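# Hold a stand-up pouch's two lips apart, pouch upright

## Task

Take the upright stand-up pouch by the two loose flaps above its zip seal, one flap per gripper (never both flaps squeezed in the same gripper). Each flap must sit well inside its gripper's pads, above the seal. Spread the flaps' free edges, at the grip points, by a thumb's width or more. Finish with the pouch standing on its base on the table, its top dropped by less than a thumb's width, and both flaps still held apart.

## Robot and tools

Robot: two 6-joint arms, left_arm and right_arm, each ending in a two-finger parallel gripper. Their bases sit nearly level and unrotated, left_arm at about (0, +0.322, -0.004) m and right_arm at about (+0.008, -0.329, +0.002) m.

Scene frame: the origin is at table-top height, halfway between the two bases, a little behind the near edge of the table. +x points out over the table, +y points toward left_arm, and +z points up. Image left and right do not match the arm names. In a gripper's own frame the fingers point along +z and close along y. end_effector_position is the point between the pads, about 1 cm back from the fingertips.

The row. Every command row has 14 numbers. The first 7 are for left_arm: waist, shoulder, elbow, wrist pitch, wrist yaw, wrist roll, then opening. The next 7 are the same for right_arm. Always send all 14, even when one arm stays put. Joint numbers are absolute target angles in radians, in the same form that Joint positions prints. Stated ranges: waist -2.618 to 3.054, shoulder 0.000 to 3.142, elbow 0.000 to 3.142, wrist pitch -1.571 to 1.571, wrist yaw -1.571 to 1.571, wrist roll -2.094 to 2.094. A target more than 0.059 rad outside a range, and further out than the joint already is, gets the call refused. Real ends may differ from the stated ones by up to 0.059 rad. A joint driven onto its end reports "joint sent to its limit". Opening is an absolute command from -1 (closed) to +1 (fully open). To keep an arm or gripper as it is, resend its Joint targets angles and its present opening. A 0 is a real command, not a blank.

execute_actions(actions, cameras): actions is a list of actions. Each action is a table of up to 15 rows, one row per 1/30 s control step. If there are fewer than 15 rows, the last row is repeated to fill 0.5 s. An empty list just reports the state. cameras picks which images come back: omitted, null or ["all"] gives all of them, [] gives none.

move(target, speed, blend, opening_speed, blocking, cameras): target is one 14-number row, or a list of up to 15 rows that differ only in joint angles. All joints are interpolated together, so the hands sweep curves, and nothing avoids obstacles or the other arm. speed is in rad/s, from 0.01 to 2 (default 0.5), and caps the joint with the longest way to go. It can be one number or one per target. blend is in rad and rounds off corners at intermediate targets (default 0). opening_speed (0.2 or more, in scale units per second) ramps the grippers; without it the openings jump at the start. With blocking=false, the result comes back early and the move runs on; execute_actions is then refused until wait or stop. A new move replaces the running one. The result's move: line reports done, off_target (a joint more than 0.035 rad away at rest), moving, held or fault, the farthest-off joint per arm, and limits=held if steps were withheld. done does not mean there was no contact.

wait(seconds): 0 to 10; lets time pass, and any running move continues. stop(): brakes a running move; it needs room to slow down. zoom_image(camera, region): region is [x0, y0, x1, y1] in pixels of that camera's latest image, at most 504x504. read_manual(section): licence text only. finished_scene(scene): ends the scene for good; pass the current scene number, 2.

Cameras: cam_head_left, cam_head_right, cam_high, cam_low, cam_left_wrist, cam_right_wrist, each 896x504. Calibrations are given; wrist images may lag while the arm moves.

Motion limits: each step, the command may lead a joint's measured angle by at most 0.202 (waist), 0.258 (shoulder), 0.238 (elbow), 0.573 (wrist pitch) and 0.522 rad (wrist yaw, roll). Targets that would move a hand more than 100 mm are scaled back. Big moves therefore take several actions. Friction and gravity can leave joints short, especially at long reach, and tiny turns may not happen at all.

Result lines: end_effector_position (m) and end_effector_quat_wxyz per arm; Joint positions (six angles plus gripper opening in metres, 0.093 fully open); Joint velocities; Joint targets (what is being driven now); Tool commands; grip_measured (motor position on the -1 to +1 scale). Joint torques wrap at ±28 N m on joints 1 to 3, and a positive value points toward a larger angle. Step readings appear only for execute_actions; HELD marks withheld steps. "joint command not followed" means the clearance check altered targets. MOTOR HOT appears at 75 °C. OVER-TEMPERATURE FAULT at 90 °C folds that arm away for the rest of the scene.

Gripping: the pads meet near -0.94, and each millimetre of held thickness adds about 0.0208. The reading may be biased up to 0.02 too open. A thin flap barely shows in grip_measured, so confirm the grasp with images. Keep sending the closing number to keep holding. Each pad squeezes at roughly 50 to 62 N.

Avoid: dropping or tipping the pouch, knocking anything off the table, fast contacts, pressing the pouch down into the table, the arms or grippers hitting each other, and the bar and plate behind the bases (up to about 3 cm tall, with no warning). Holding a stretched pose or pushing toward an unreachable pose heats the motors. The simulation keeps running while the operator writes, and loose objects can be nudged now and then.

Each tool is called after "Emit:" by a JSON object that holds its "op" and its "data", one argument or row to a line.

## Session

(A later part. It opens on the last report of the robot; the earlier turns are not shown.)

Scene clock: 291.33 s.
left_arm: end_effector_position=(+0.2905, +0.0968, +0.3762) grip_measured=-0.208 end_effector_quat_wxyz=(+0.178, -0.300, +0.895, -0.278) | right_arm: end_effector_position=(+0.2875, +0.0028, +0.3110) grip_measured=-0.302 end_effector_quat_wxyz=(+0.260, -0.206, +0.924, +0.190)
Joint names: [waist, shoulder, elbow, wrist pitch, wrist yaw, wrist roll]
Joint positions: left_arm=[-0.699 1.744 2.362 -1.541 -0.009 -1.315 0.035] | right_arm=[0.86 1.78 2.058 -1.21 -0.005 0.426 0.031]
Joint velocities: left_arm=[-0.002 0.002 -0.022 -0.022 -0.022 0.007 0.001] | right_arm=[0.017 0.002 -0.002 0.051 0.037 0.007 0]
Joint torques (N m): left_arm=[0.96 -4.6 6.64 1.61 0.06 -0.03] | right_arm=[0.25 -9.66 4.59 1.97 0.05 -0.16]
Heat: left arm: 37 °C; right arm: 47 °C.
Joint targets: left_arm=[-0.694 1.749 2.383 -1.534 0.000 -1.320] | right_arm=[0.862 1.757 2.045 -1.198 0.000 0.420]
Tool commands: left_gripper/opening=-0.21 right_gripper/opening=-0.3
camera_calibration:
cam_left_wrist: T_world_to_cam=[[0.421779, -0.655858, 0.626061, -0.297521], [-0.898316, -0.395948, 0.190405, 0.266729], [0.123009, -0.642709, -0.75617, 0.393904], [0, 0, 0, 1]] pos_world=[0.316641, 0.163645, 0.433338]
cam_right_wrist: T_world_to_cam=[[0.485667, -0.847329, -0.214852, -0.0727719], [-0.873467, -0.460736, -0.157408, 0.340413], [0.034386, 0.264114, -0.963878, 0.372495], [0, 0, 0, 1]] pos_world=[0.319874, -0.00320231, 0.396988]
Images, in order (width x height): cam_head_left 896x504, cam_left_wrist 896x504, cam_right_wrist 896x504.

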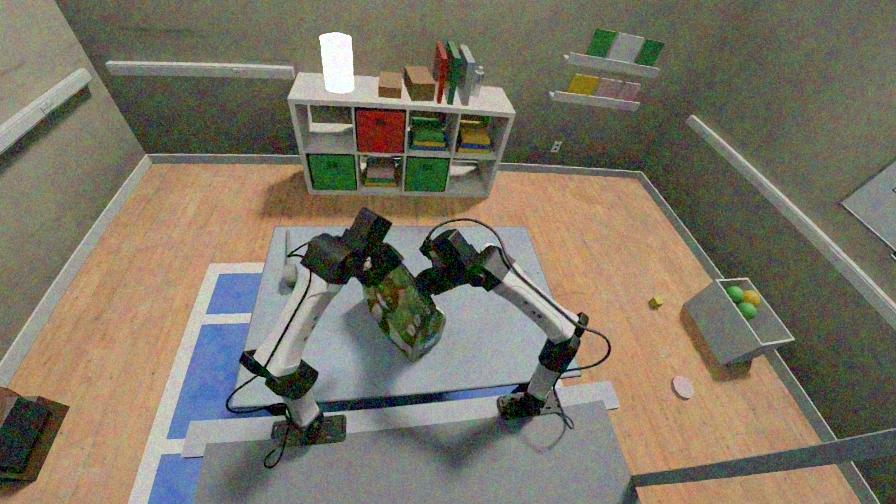

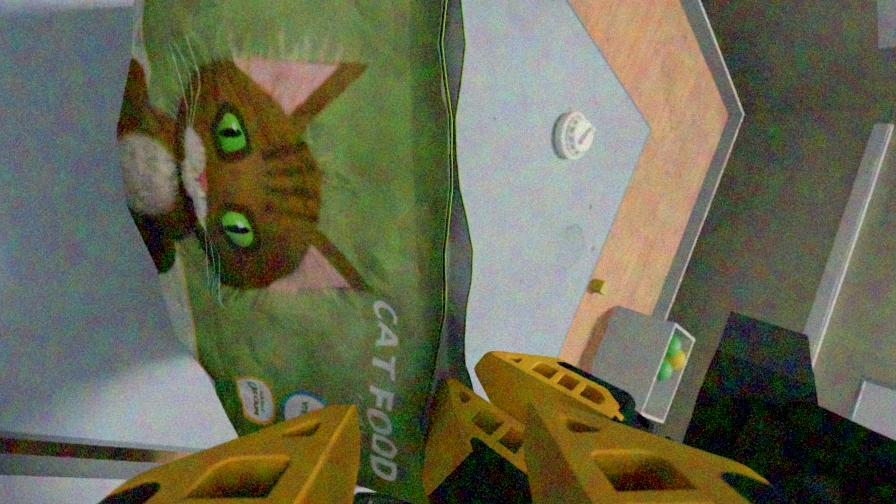

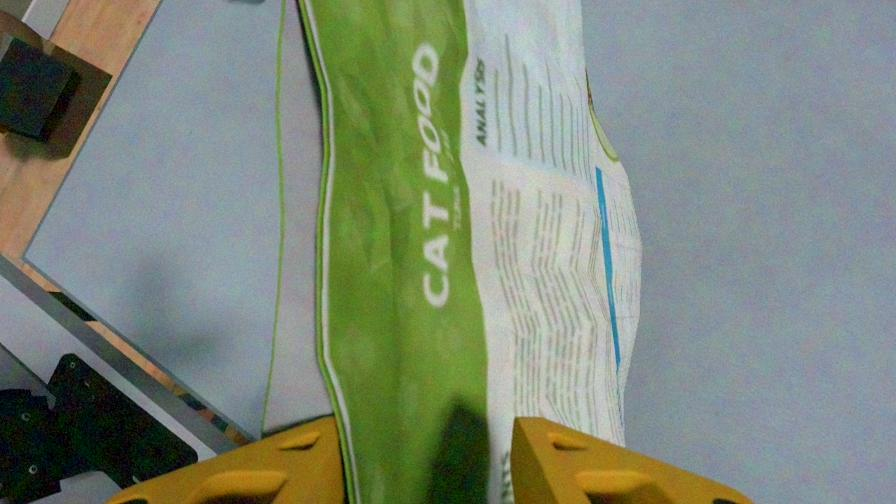

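Emit:
{"op": "move", "data": {
  "target": [-0.675,1.775,2.24,-1.455,0,-1.257,-0.52,0.862,1.757,2.045,-1.198,0,0.42,-0.3],
  "speed": 0.25,
  "cameras": ["cam_left_wrist","cam_right_wrist"]
}}

Emit:
{"op": "zoom_image", "data": {
  "camera": "cam_left_wrist",
  "region": [300, 100, 620, 420]
}}

Scene clock: 316.30 s.
left_arm: end_effector_position=(+0.3085, +0.0916, +0.3416) grip_measured=-0.518 end_effector_quat_wxyz=(+0.168, -0.288, +0.911, -0.244) | right_arm: end_effector_position=(+0.2875, +0.0028, +0.3110) grip_measured=-0.302 end_effector_quat_wxyz=(+0.260, -0.206, +0.924, +0.190)
Joint names: [waist, shoulder, elbow, wrist pitch, wrist yaw, wrist roll]
Joint positions: left_arm=[-0.68 1.766 2.248 -1.473 -0.009 -1.262 0.02] | right_arm=[0.86 1.78 2.058 -1.21 -0.005 0.426 0.031]
Joint velocities: left_arm=[-0.007 -0.002 -0.017 0.007 0.022 -0.022 0] | right_arm=[0.032 0.002 0.002 -0.066 0.037 -0.022 0]
Joint torques (N m): left_arm=[1.11 -4.64 4.75 1.59 0.08 0.1] | right_arm=[0.13 -9.66 4.57 1.96 0.06 -0.2]
Heat: left arm: 38 °C; right arm: 49 °C.
Joint targets: left_arm=[-0.675 1.775 2.240 -1.455 0.000 -1.257] | right_arm=[0.862 1.757 2.045 -1.198 0.000 0.420]
move: done
camera_calibration:
cam_left_wrist: T_world_to_cam=[[0.426421, -0.705784, 0.565715, -0.263133], [-0.900884, -0.387446, 0.195688, 0.28563], [0.0810705, -0.593089, -0.801045, 0.385915], [0, 0, 0, 1]] pos_world=[0.338238, 0.153833, 0.402099]
cam_right_wrist: T_world_to_cam=[[0.485667, -0.847329, -0.214852, -0.0727719], [-0.873467, -0.460736, -0.157408, 0.340413], [0.034386, 0.264114, -0.963878, 0.372495], [0, 0, 0, 1]] pos_world=[0.319874, -0.00320231, 0.396988]
Images, in order (width x height): cam_left_wrist 896x504, cam_right_wrist 896x504.

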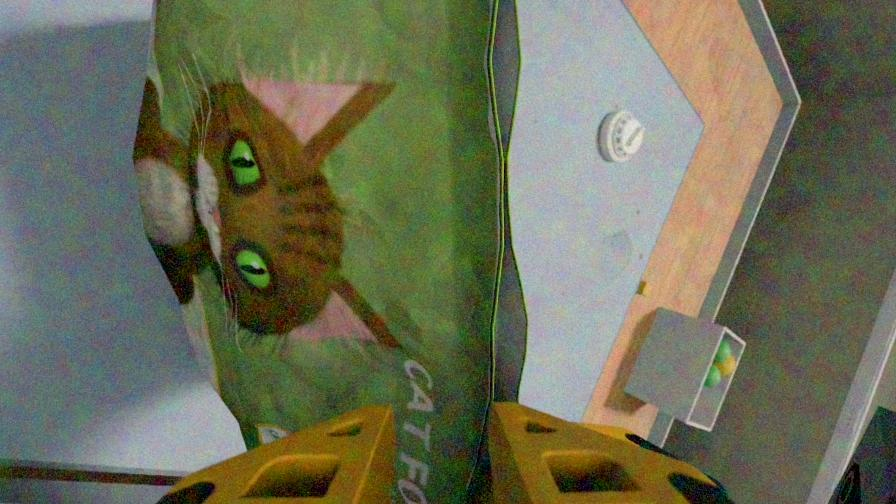

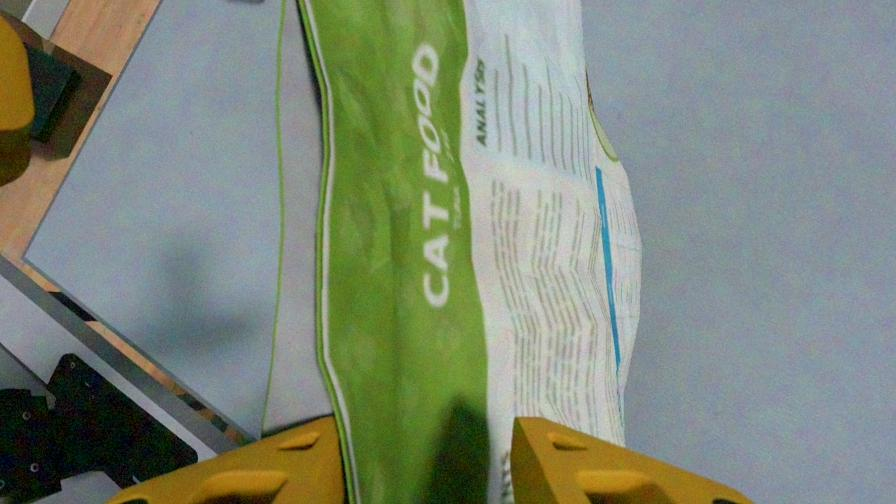

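Scaled by 1.575 from the camera's 896x504 image, which has a finer 1280x720 frame.

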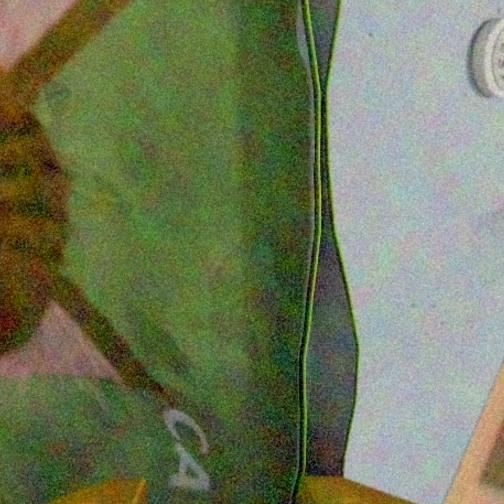

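Emit:
{"op": "move", "data": {
  "target": [-0.6915,1.764,2.109,-1.335,0,-1.257,-0.52,0.862,1.757,2.045,-1.198,0,0.42,-0.3],
  "speed": 0.15,
  "cameras": ["cam_left_wrist","cam_right_wrist"]
}}

Emit:
{"op": "zoom_image", "data": {
  "camera": "cam_left_wrist",
  "region": [300, 250, 620, 500]
}}

Scene clock: 329.07 s.
left_arm: end_effector_position=(+0.3221, +0.0786, +0.3151) grip_measured=-0.518 end_effector_quat_wxyz=(+0.166, -0.286, +0.913, -0.241) | right_arm: end_effector_position=(+0.2875, +0.0028, +0.3110) grip_measured=-0.302 end_effector_quat_wxyz=(+0.260, -0.206, +0.924, +0.190)
Joint names: [waist, shoulder, elbow, wrist pitch, wrist yaw, wrist roll]
Joint positions: left_arm=[-0.684 1.766 2.119 -1.353 -0.008 -1.261 0.02] | right_arm=[0.86 1.78 2.058 -1.21 -0.005 0.426 0.031]
Joint velocities: left_arm=[0.002 0.007 -0.017 0.037 0.051 0.037 -0.001] | right_arm=[0.002 0.012 0.012 -0.037 -0.037 0.007 -0.001]
Joint torques (N m): left_arm=[0.12 -5.96 5.04 1.59 0.07 0.1] | right_arm=[0.08 -9.73 4.6 1.94 0.07 -0.21]
Heat: left arm: 39 °C; right arm: 49 °C.
Joint targets: left_arm=[-0.691 1.764 2.109 -1.335 0.000 -1.257] | right_arm=[0.862 1.757 2.045 -1.198 0.000 0.420]
move: done
camera_calibration:
cam_left_wrist: T_world_to_cam=[[0.427009, -0.711046, 0.558638, -0.260602], [-0.901331, -0.384271, 0.199847, 0.296609], [0.072568, -0.588854, -0.804975, 0.35948], [0, 0, 0, 1]] pos_world=[0.352535, 0.14036, 0.375678]
cam_right_wrist: T_world_to_cam=[[0.485667, -0.847329, -0.214852, -0.0727719], [-0.873467, -0.460736, -0.157408, 0.340413], [0.034386, 0.264114, -0.963878, 0.372495], [0, 0, 0, 1]] pos_world=[0.319874, -0.00320231, 0.396988]
Images, in order (width x height): cam_left_wrist 896x504, cam_right_wrist 896x504.

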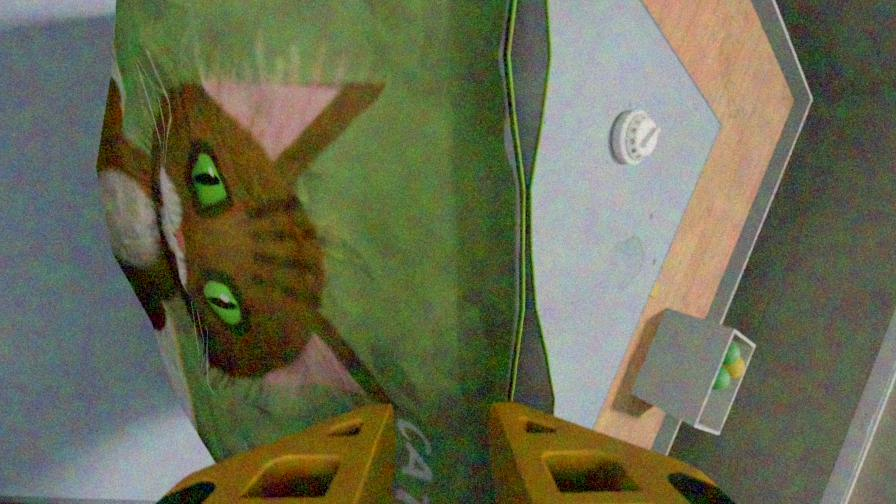

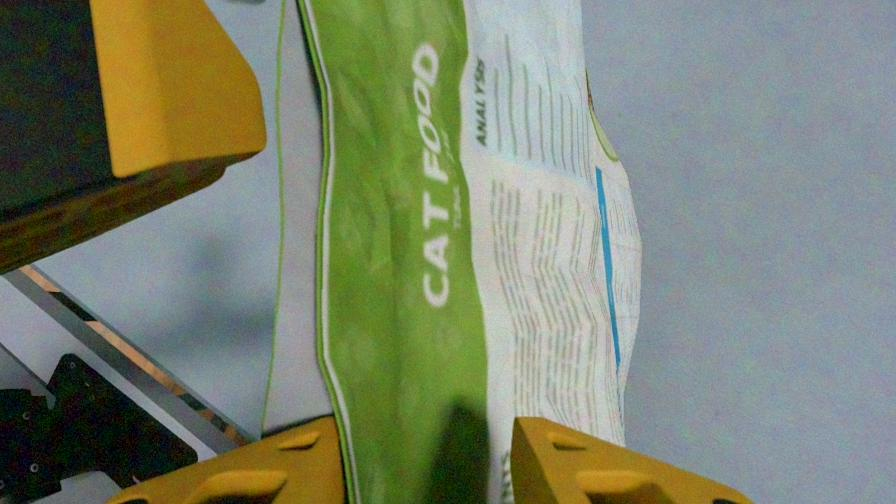

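Scaled by 1.575 from the camera's 896x504 image, which has a finer 1280x720 frame.

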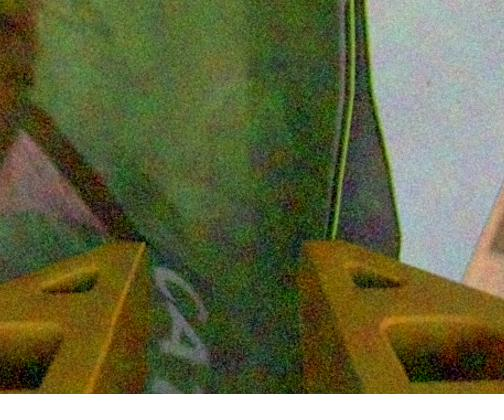

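Emit:
{"op": "move", "data": {
  "target": [-0.7035,1.826,2.216,-1.382,0,-1.257,-0.52,0.862,1.757,2.045,-1.198,0,0.42,-0.3],
  "speed": 0.12,
  "cameras": ["cam_left_wrist","cam_right_wrist"]
}}

Emit:
{"op": "zoom_image", "data": {
  "camera": "cam_left_wrist",
  "region": [300, 250, 620, 500]
}}

Scene clock: 337.77 s.
left_arm: end_effector_position=(+0.3262, +0.0692, +0.3194) grip_measured=-0.518 end_effector_quat_wxyz=(+0.166, -0.280, +0.913, -0.245) | right_arm: end_effector_position=(+0.2875, +0.0028, +0.3110) grip_measured=-0.302 end_effector_quat_wxyz=(+0.260, -0.206, +0.924, +0.190)
Joint names: [waist, shoulder, elbow, wrist pitch, wrist yaw, wrist roll]
Joint positions: left_arm=[-0.696 1.811 2.191 -1.373 -0.008 -1.261 0.02] | right_arm=[0.86 1.78 2.058 -1.21 -0.005 0.426 0.031]
Joint velocities: left_arm=[-0.012 0.002 0.007 -0.007 -0.022 -0.007 0] | right_arm=[-0.012 -0.022 -0.002 0.022 -0.037 0.022 -0.001]
Joint torques (N m): left_arm=[0.06 -4.97 7.97 1.39 0.05 0.11] | right_arm=[0.05 -9.58 4.49 1.97 0.03 -0.2]
Heat: left arm: 39 °C; right arm: 49 °C.
Joint targets: left_arm=[-0.703 1.826 2.216 -1.382 0.000 -1.257] | right_arm=[0.862 1.757 2.045 -1.198 0.000 0.420]
move: done
camera_calibration:
cam_left_wrist: T_world_to_cam=[[0.414996, -0.71376, 0.564204, -0.269152], [-0.907098, -0.372552, 0.195902, 0.298149], [0.070368, -0.593087, -0.802058, 0.357221], [0, 0, 0, 1]] pos_world=[0.35701, 0.130829, 0.37996]
cam_right_wrist: T_world_to_cam=[[0.48552, -0.847484, -0.214574, -0.0728745], [-0.873538, -0.460564, -0.157519, 0.340491], [0.0346699, 0.263917, -0.963922, 0.372437], [0, 0, 0, 1]] pos_world=[0.319901, -0.00323486, 0.396997]
Images, in order (width x height): cam_left_wrist 896x504, cam_right_wrist 896x504.

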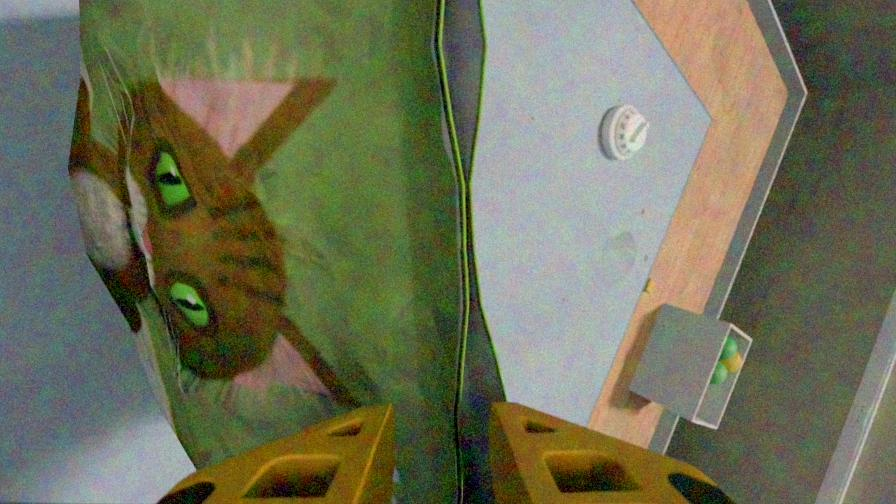

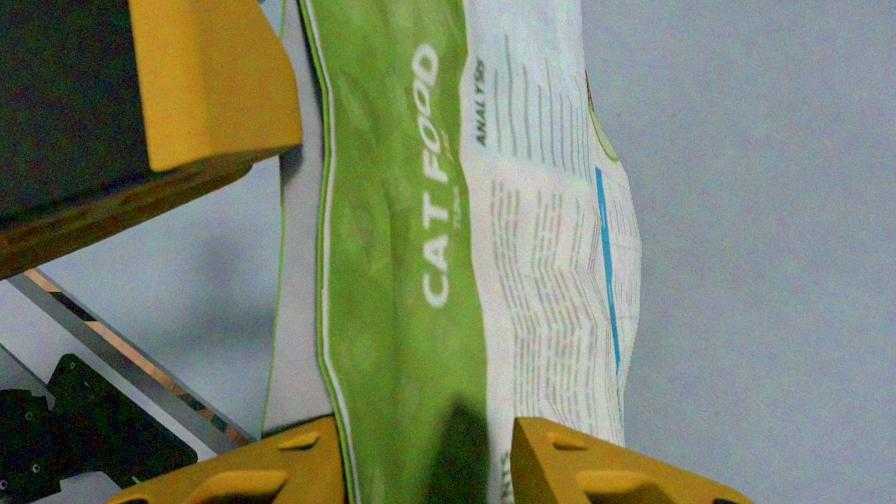

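Scaled by 1.575 from the camera's 896x504 image, which has a finer 1280x720 frame.

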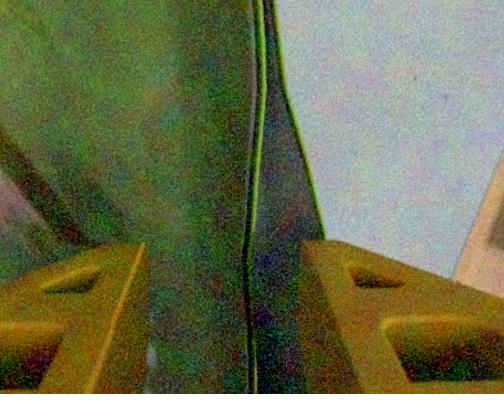

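Emit:
{"op": "move", "data": {
  "target": [-0.686,1.771,2.087,-1.3,0,-1.257,-0.52,0.862,1.757,2.045,-1.198,0,0.42,-0.3],
  "speed": 0.1,
  "cameras": ["cam_left_wrist","cam_right_wrist"]
}}

Emit:
{"op": "zoom_image", "data": {
  "camera": "cam_left_wrist",
  "region": [300, 250, 620, 500]
}}

Scene clock: 344.53 s.
left_arm: end_effector_position=(+0.3294, +0.0684, +0.2999) grip_measured=-0.518 end_effector_quat_wxyz=(+0.159, -0.283, +0.916, -0.235) | right_arm: end_effector_position=(+0.2876, +0.0029, +0.3110) grip_measured=-0.302 end_effector_quat_wxyz=(+0.260, -0.206, +0.924, +0.190)
Joint names: [waist, shoulder, elbow, wrist pitch, wrist yaw, wrist roll]
Joint positions: left_arm=[-0.691 1.798 2.098 -1.318 -0.008 -1.261 0.02] | right_arm=[0.86 1.78 2.058 -1.209 -0.005 0.426 0.031]
Joint velocities: left_arm=[0.012 -0.002 0.007 -0.037 -0.007 -0.037 -0.001] | right_arm=[0.017 -0.017 -0.007 0.022 -0.066 0.037 -0.001]
Joint torques (N m): left_arm=[1.1 -8.17 5.19 1.55 0.04 0.1] | right_arm=[0.12 -9.59 4.57 1.95 0.05 -0.22]
Heat: left arm: 39 °C; right arm: 49 °C.
Joint targets: left_arm=[-0.686 1.771 2.087 -1.300 0.000 -1.257] | right_arm=[0.862 1.757 2.045 -1.198 0.000 0.420]
move: done
camera_calibration:
cam_left_wrist: T_world_to_cam=[[0.428994, -0.720945, 0.544244, -0.258112], [-0.901596, -0.37881, 0.208873, 0.299286], [0.0555791, -0.580293, -0.812509, 0.348046], [0, 0, 0, 1]] pos_world=[0.36122, 0.129257, 0.360754]
cam_right_wrist: T_world_to_cam=[[0.485577, -0.847419, -0.214698, -0.0728163], [-0.873496, -0.460523, -0.15787, 0.340664], [0.034909, 0.264196, -0.963837, 0.372379], [0, 0, 0, 1]] pos_world=[0.319927, -0.00320356, 0.39706]
Images, in order (width x height): cam_left_wrist 896x504, cam_right_wrist 896x504.

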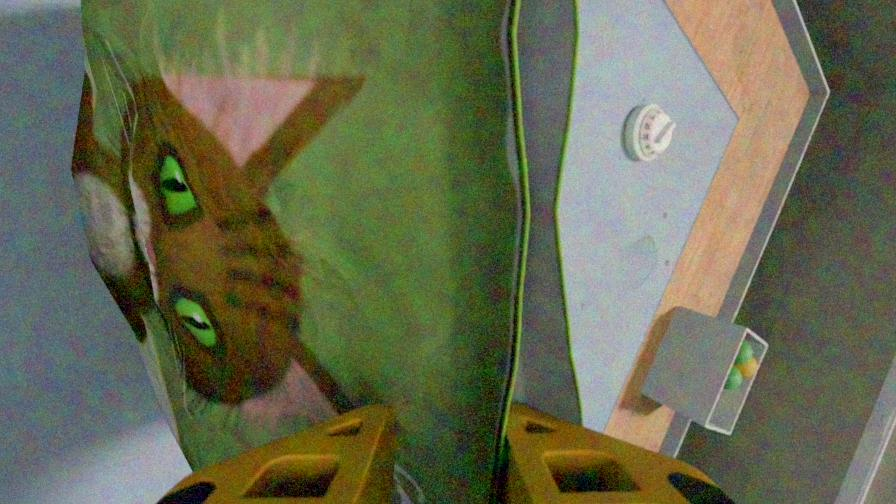

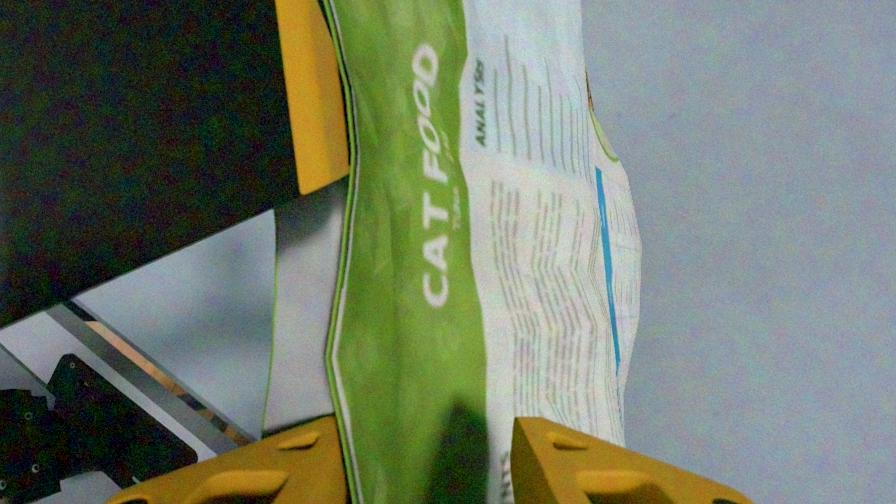

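Scaled by 1.575 from the camera's 896x504 image, which has a finer 1280x720 frame.

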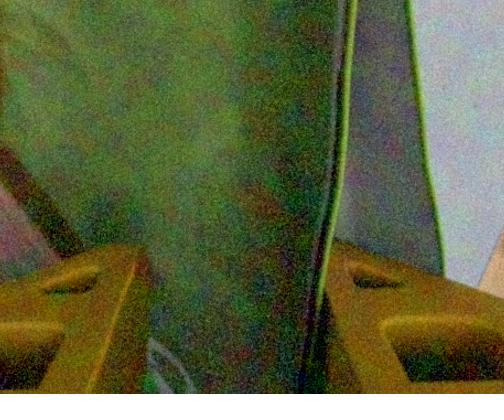

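Emit:
{"op": "move", "data": {
  "target": [-0.686,1.771,2.087,-1.3,0,-1.257,-1,0.862,1.757,2.045,-1.198,0,0.42,-0.3],
  "opening_speed": 0.3,
  "cameras": ["cam_left_wrist","cam_right_wrist"]
}}

Emit:
{"op": "zoom_image", "data": {
  "camera": "cam_left_wrist",
  "region": [300, 250, 620, 500]
}}

Emit:
{"op": "zoom_image", "data": {
  "camera": "cam_right_wrist",
  "region": [220, 100, 560, 500]
}}

Scene clock: 350.27 s.
left_arm: end_effector_position=(+0.3315, +0.0658, +0.3035) grip_measured=-0.980 end_effector_quat_wxyz=(+0.163, -0.281, +0.913, -0.244) | right_arm: end_effector_position=(+0.2876, +0.0029, +0.3110) grip_measured=-0.302 end_effector_quat_wxyz=(+0.260, -0.206, +0.924, +0.190)
Joint names: [waist, shoulder, elbow, wrist pitch, wrist yaw, wrist roll]
Joint positions: left_arm=[-0.691 1.795 2.097 -1.299 -0.003 -1.261 0] | right_arm=[0.86 1.78 2.058 -1.209 -0.005 0.426 0.031]
Joint velocities: left_arm=[-0.012 0.002 -0.007 0.081 -0.051 0.051 0] | right_arm=[-0.002 0.017 -0.007 -0.022 -0.037 -0.037 0]
Joint torques (N m): left_arm=[0.96 -8.13 5.15 1.4 0 0.13] | right_arm=[-0.02 -9.61 4.62 1.97 0.04 -0.21]
Heat: left arm: 39 °C; right arm: 50 °C.
Joint targets: left_arm=[-0.686 1.771 2.087 -1.300 0.000 -1.257] | right_arm=[0.862 1.757 2.045 -1.198 0.000 0.420]
move: done
camera_calibration:
cam_left_wrist: T_world_to_cam=[[0.419238, -0.712774, 0.562311, -0.265641], [-0.905464, -0.373394, 0.201772, 0.302559], [0.0661454, -0.593743, -0.801932, 0.343486], [0, 0, 0, 1]] pos_world=[0.362603, 0.127574, 0.363777]
cam_right_wrist: T_world_to_cam=[[0.485577, -0.847419, -0.214698, -0.0728163], [-0.873496, -0.460523, -0.15787, 0.340664], [0.034909, 0.264196, -0.963837, 0.372379], [0, 0, 0, 1]] pos_world=[0.319927, -0.00320356, 0.39706]
Images, in order (width x height): cam_left_wrist 896x504, cam_right_wrist 896x504.

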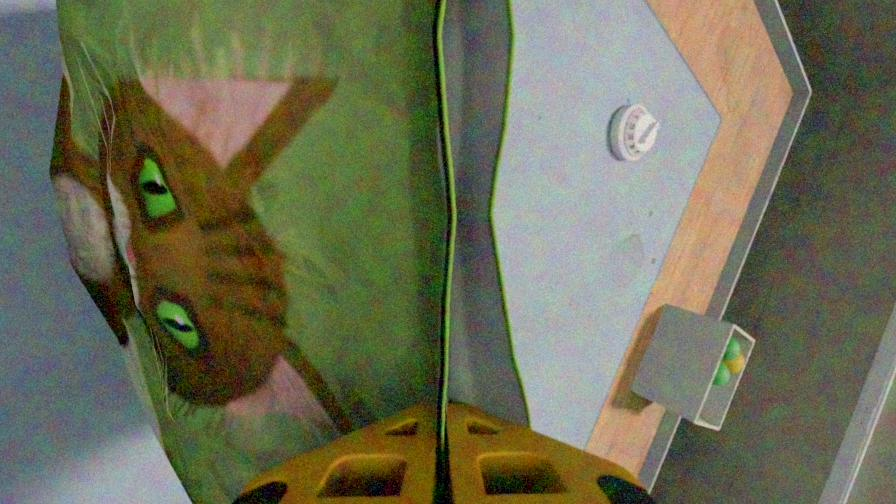

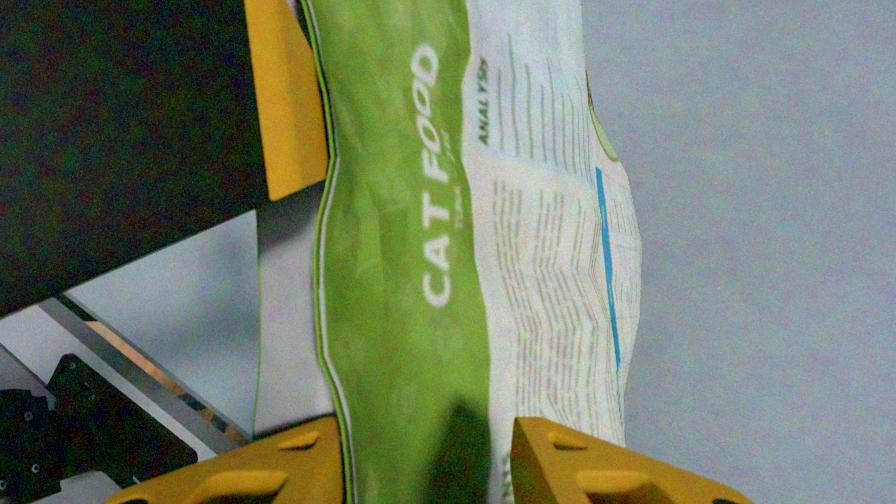

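Scaled by 1.575 from the camera's 896x504 image, which has a finer 1280x720 frame.

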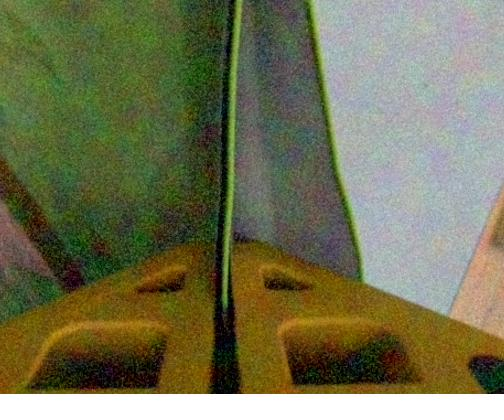

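Scaled by 1.260 from the camera's 896x504 image, which has a finer 1280x720 frame.

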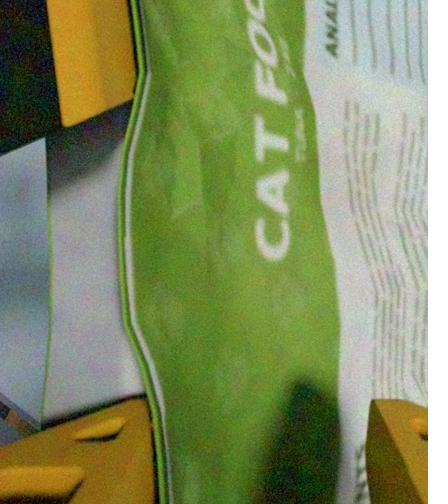

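Emit:
{"op": "move", "data": {
  "target": [-0.686,1.771,2.087,-1.3,0,-1.257,-1,0.862,1.757,2.045,-1.198,0,0.42,-1],
  "opening_speed": 0.4,
  "cameras": ["cam_left_wrist","cam_right_wrist"]
}}

Emit:
{"op": "zoom_image", "data": {
  "camera": "cam_right_wrist",
  "region": [220, 100, 660, 500]
}}

Scene clock: 354.67 s.
left_arm: end_effector_position=(+0.3322, +0.0653, +0.3041) grip_measured=-0.980 end_effector_quat_wxyz=(+0.165, -0.281, +0.913, -0.246) | right_arm: end_effector_position=(+0.2851, +0.0086, +0.3134) grip_measured=-0.975 end_effector_quat_wxyz=(+0.260, -0.211, +0.920, +0.201)
Joint names: [waist, shoulder, elbow, wrist pitch, wrist yaw, wrist roll]
Joint positions: left_arm=[-0.691 1.795 2.097 -1.294 -0.003 -1.261 0] | right_arm=[0.866 1.78 2.058 -1.194 -0.022 0.426 0]
Joint velocities: left_arm=[0.017 0.022 -0.017 0.007 -0.095 0.007 0] | right_arm=[0.002 -0.002 -0.007 -0.051 -0.007 -0.051 0]
Joint torques (N m): left_arm=[1.03 -7.98 5.09 1.35 0.02 0.07] | right_arm=[-0.34 -9.69 4.51 1.82 0.24 -0.18]
Heat: left arm: 38 °C; right arm: 50 °C.
Joint targets: left_arm=[-0.686 1.771 2.087 -1.300 0.000 -1.257] | right_arm=[0.862 1.757 2.045 -1.198 0.000 0.420]
move: done
camera_calibration:
cam_left_wrist: T_world_to_cam=[[0.417254, -0.711148, 0.565833, -0.267215], [-0.906162, -0.372879, 0.199578, 0.303745], [0.069058, -0.596011, -0.800001, 0.342199], [0, 0, 0, 1]] pos_world=[0.363107, 0.127185, 0.364339]
cam_right_wrist: T_world_to_cam=[[0.49973, -0.834542, -0.231972, -0.0649571], [-0.865657, -0.471864, -0.167281, 0.342393], [0.0301435, 0.284403, -0.958231, 0.372672], [0, 0, 0, 1]] pos_world=[0.317622, 0.0013646, 0.399313]
Images, in order (width x height): cam_left_wrist 896x504, cam_right_wrist 896x504.

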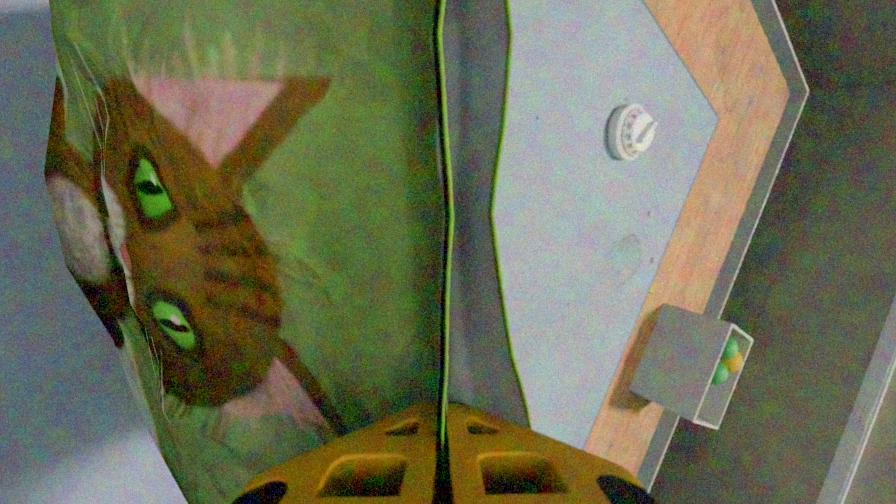

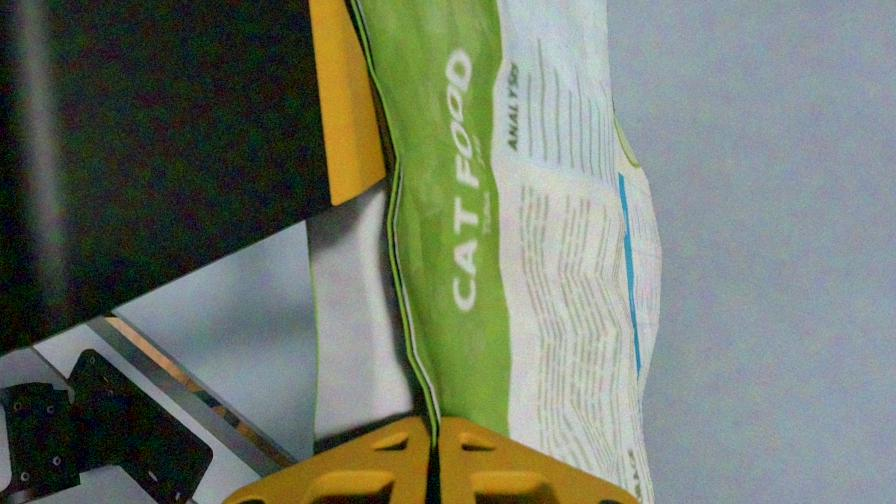

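Scaled by 1.145 from the camera's 896x504 image, which has a finer 1280x720 frame.

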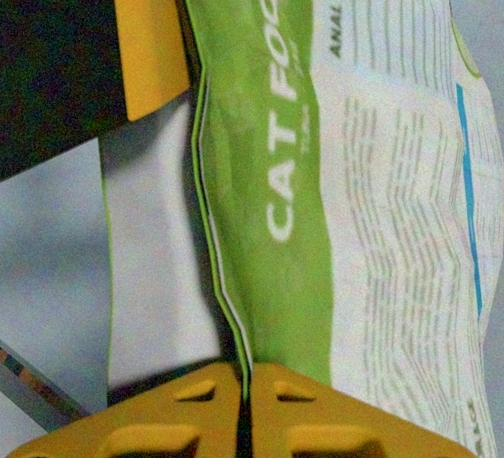

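Emit:
{"op": "move", "data": {
  "target": [-0.668,1.709,2.01,-1.285,0,-1.257,-1,0.834,1.739,2.023,-1.194,0,0.42,-1],
  "speed": 0.06
}}

Emit:
{"op": "zoom_image", "data": {
  "camera": "cam_left_wrist",
  "region": [300, 100, 700, 500]
}}

Scene clock: 362.27 s.
left_arm: end_effector_position=(+0.3297, +0.0692, +0.3026) grip_measured=-0.980 end_effector_quat_wxyz=(+0.166, -0.282, +0.909, -0.257) | right_arm: end_effector_position=(+0.2858, +0.0083, +0.3132) grip_measured=-0.975 end_effector_quat_wxyz=(+0.259, -0.210, +0.919, +0.211)
Joint names: [waist, shoulder, elbow, wrist pitch, wrist yaw, wrist roll]
Joint positions: left_arm=[-0.683 1.748 2.02 -1.245 0.01 -1.261 0] | right_arm=[0.856 1.769 2.037 -1.174 -0.044 0.426 0]
Joint velocities: left_arm=[-0.002 -0.017 0.022 -0.007 -0.022 -0.022 0] | right_arm=[-0.017 0.002 -0.002 -0.007 -0.007 0.007 0]
Joint torques (N m): left_arm=[1.95 -8.88 5.31 1.12 -0.1 0.11] | right_arm=[-1.65 -10.11 4.62 1.69 0.54 -0.22]
Heat: left arm: 38 °C; right arm: 49 °C.
Joint targets: left_arm=[-0.668 1.709 2.010 -1.285 0.000 -1.257] | right_arm=[0.834 1.739 2.023 -1.194 0.000 0.420]
move: off_target (left_arm, right_arm); left_arm: the wrist pitch is farthest, 0.040 rad from its target; right_arm: the wrist yaw is farthest, 0.044 rad from its target
camera_calibration:
cam_left_wrist: T_world_to_cam=[[0.413456, -0.698754, 0.583778, -0.267534], [-0.90725, -0.370478, 0.199108, 0.303607], [0.0771491, -0.611955, -0.787121, 0.338059], [0, 0, 0, 1]] pos_world=[0.35998, 0.132416, 0.361823]
cam_right_wrist: T_world_to_cam=[[0.501187, -0.828281, -0.250524, -0.0602834], [-0.865051, -0.472099, -0.169731, 0.343347], [0.0223124, 0.301783, -0.953115, 0.373047], [0, 0, 0, 1]] pos_world=[0.318903, -0.000416874, 0.398731]

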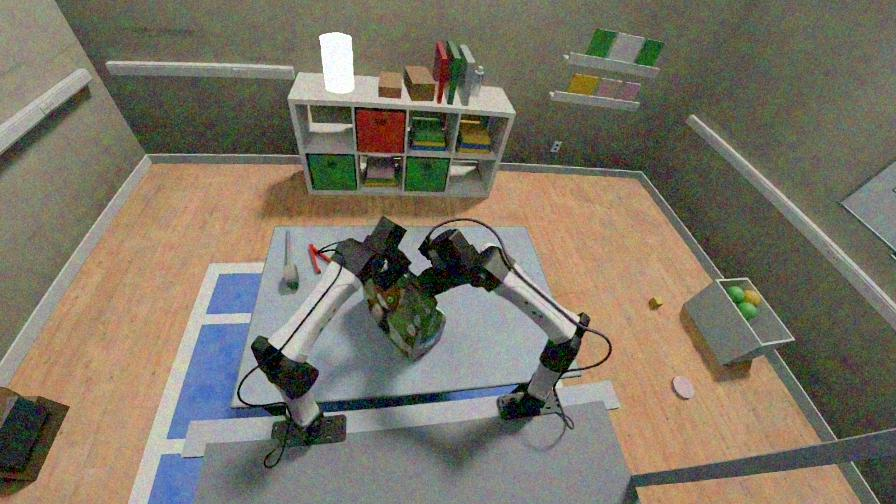

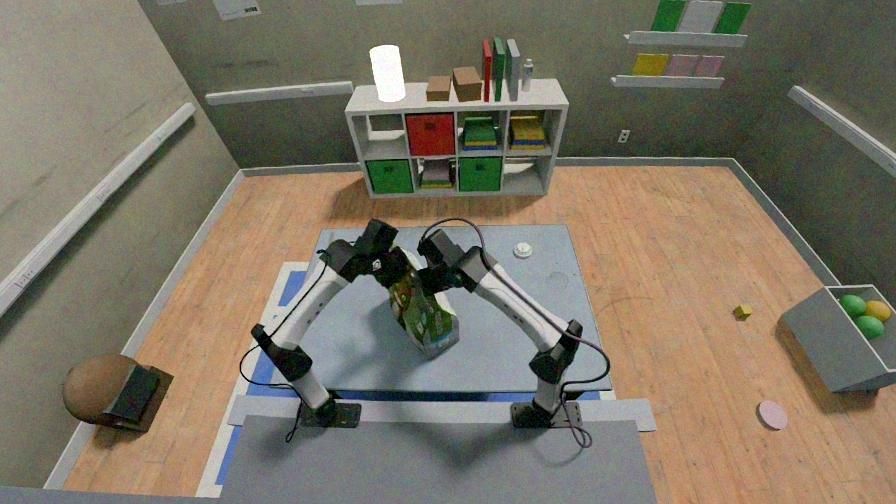

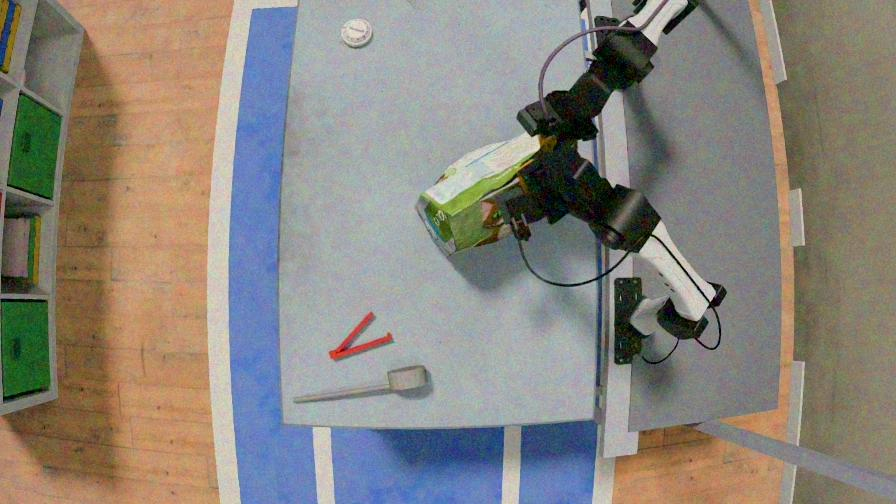

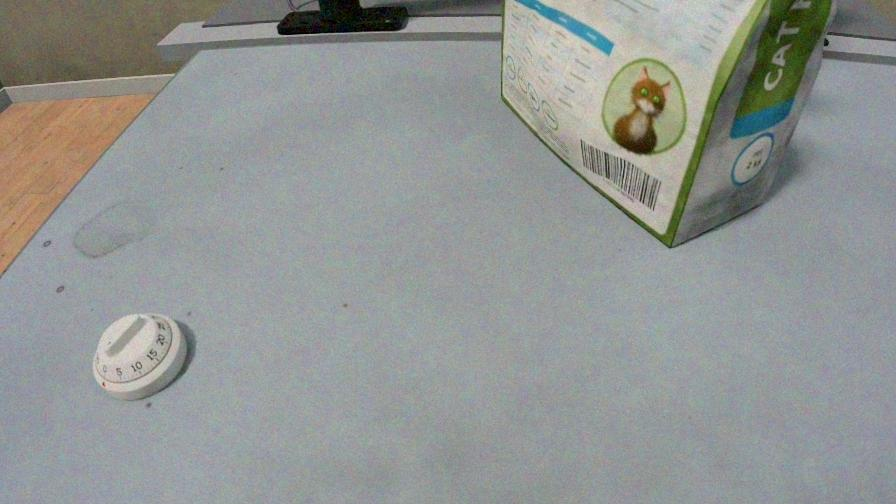

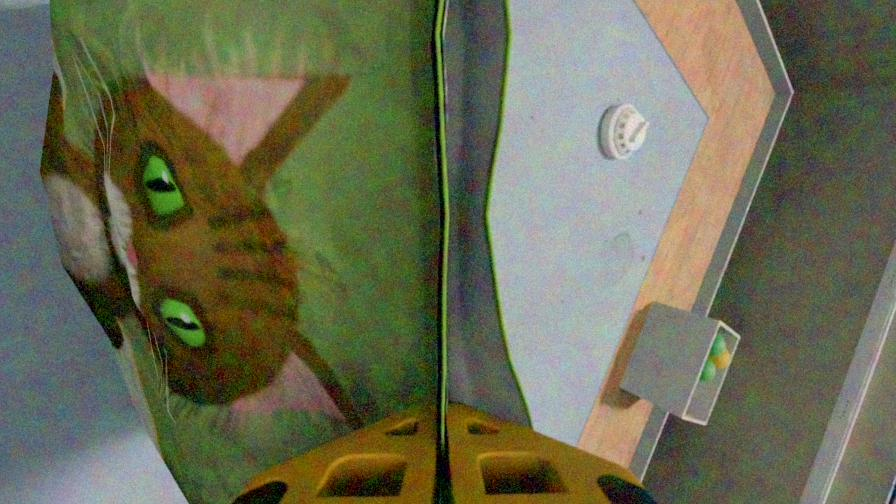

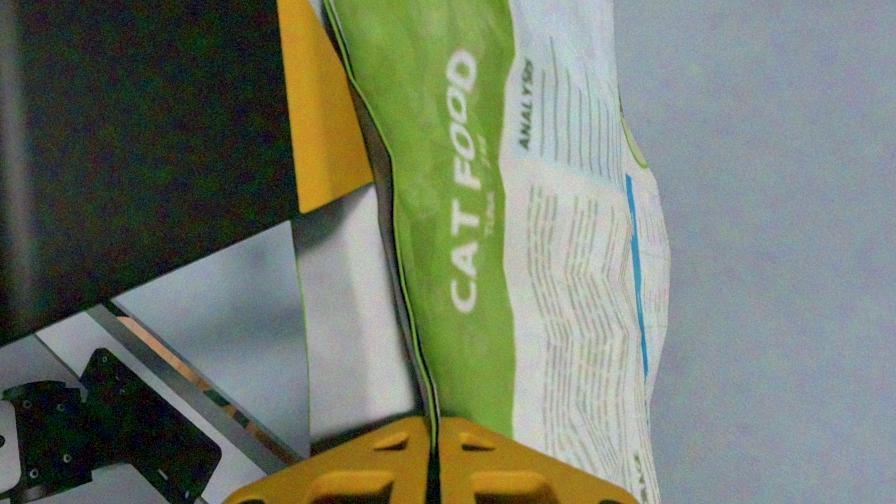

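Scaled by 1.260 from the camera's 896x504 image, which has a finer 1280x720 frame.

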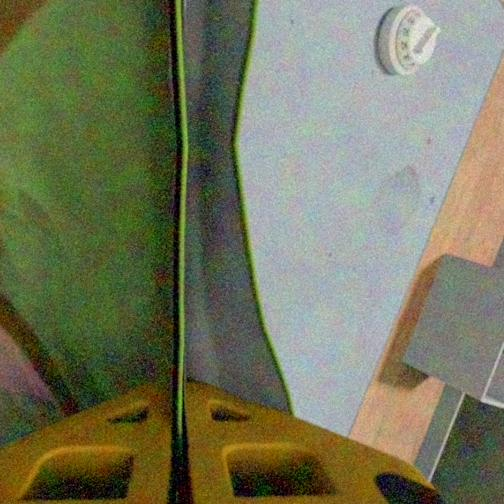

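Emit:
{"op": "move", "data": {
  "target": [-0.650,1.66,1.95,-1.285,0.0,-1.257,-1,0.79,1.725,2.0,-1.194,0,0.42,-1],
  "speed": 0.06,
  "cameras": ["cam_left_wrist","cam_right_wrist","cam_low"]
}}

Emit:
{"op": "zoom_image", "data": {
  "camera": "cam_right_wrist",
  "region": [220, 100, 700, 500]
}}

Scene clock: 370.30 s.
left_arm: end_effector_position=(+0.3199, +0.0894, +0.2972) grip_measured=-0.980 end_effector_quat_wxyz=(+0.158, -0.296, +0.911, -0.242) | right_arm: end_effector_position=(+0.3003, -0.0133, +0.3086) grip_measured=-0.975 end_effector_quat_wxyz=(+0.261, -0.184, +0.928, +0.193)
Joint names: [waist, shoulder, elbow, wrist pitch, wrist yaw, wrist roll]
Joint positions: left_arm=[-0.656 1.693 1.955 -1.27 0.013 -1.261 0] | right_arm=[0.805 1.753 2.009 -1.183 -0.027 0.426 0]
Joint velocities: left_arm=[-0.002 -0.007 0.002 -0.007 -0.037 -0.022 0] | right_arm=[-0.002 -0.012 0.002 -0.022 0.007 0.007 0]
Joint torques (N m): left_arm=[1.25 -7.99 5.71 1.27 -0.16 0.11] | right_arm=[-1.21 -9.78 5.07 1.69 0.28 -0.15]
Heat: left arm: 38 °C; right arm: 50 °C.
Joint targets: left_arm=[-0.650 1.660 1.950 -1.285 0.000 -1.257] | right_arm=[0.790 1.725 2.000 -1.194 0.000 0.420]
move: done
camera_calibration:
cam_left_wrist: T_world_to_cam=[[0.447427, -0.699044, 0.557806, -0.249353], [-0.891792, -0.395615, 0.219537, 0.294421], [0.0672106, -0.595673, -0.80041, 0.352616], [0, 0, 0, 1]] pos_world=[0.35043, 0.152213, 0.356692]
cam_right_wrist: T_world_to_cam=[[0.447939, -0.863095, -0.233275, -0.0764242], [-0.893325, -0.42146, -0.156018, 0.349809], [0.0363426, 0.278277, -0.959813, 0.372343], [0, 0, 0, 1]] pos_world=[0.333194, -0.0221456, 0.394129]
Images, in order (width x height): cam_low 896x504, cam_left_wrist 896x504, cam_right_wrist 896x504.

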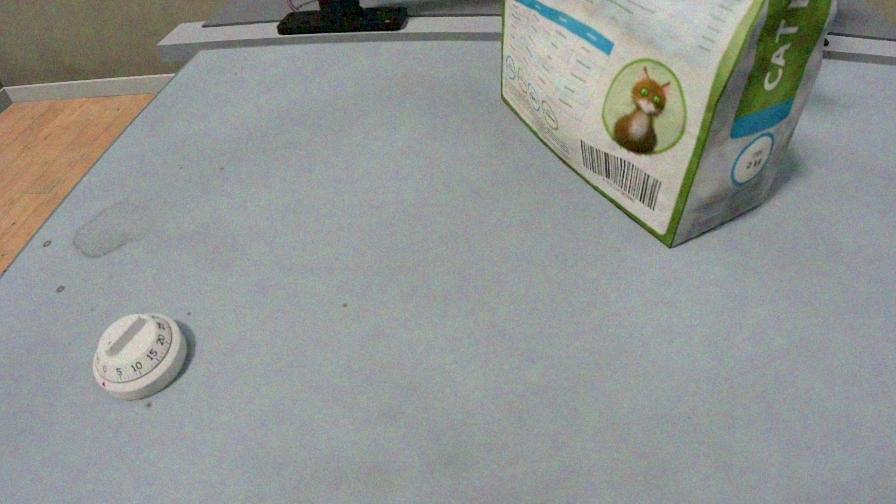

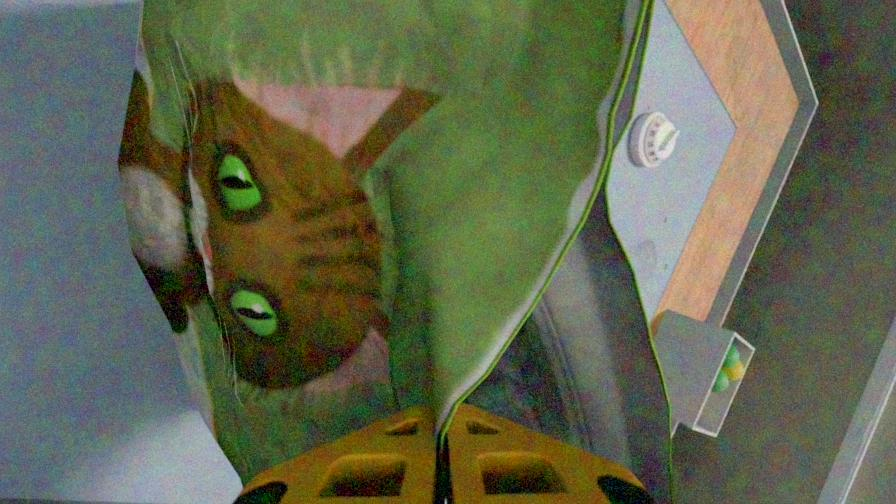

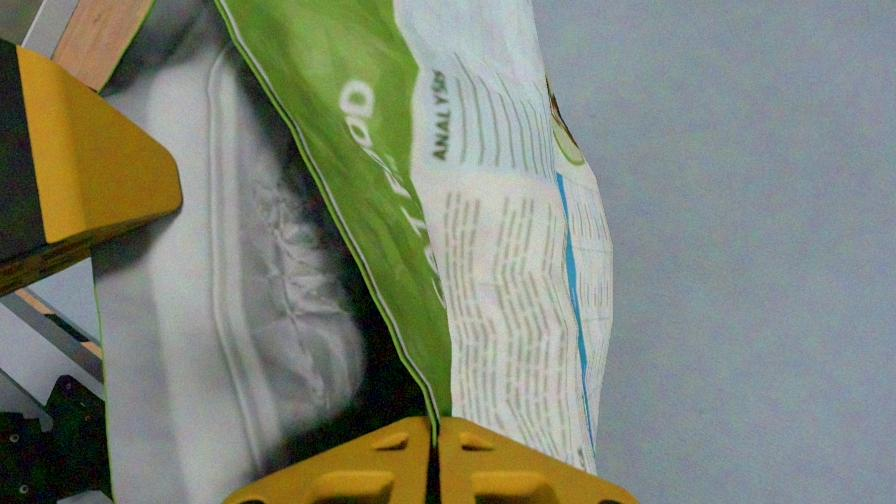

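Scaled by 1.050 from the camera's 896x504 image, which has a finer 1280x720 frame.

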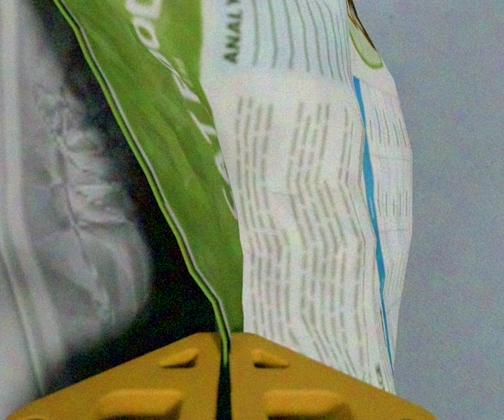

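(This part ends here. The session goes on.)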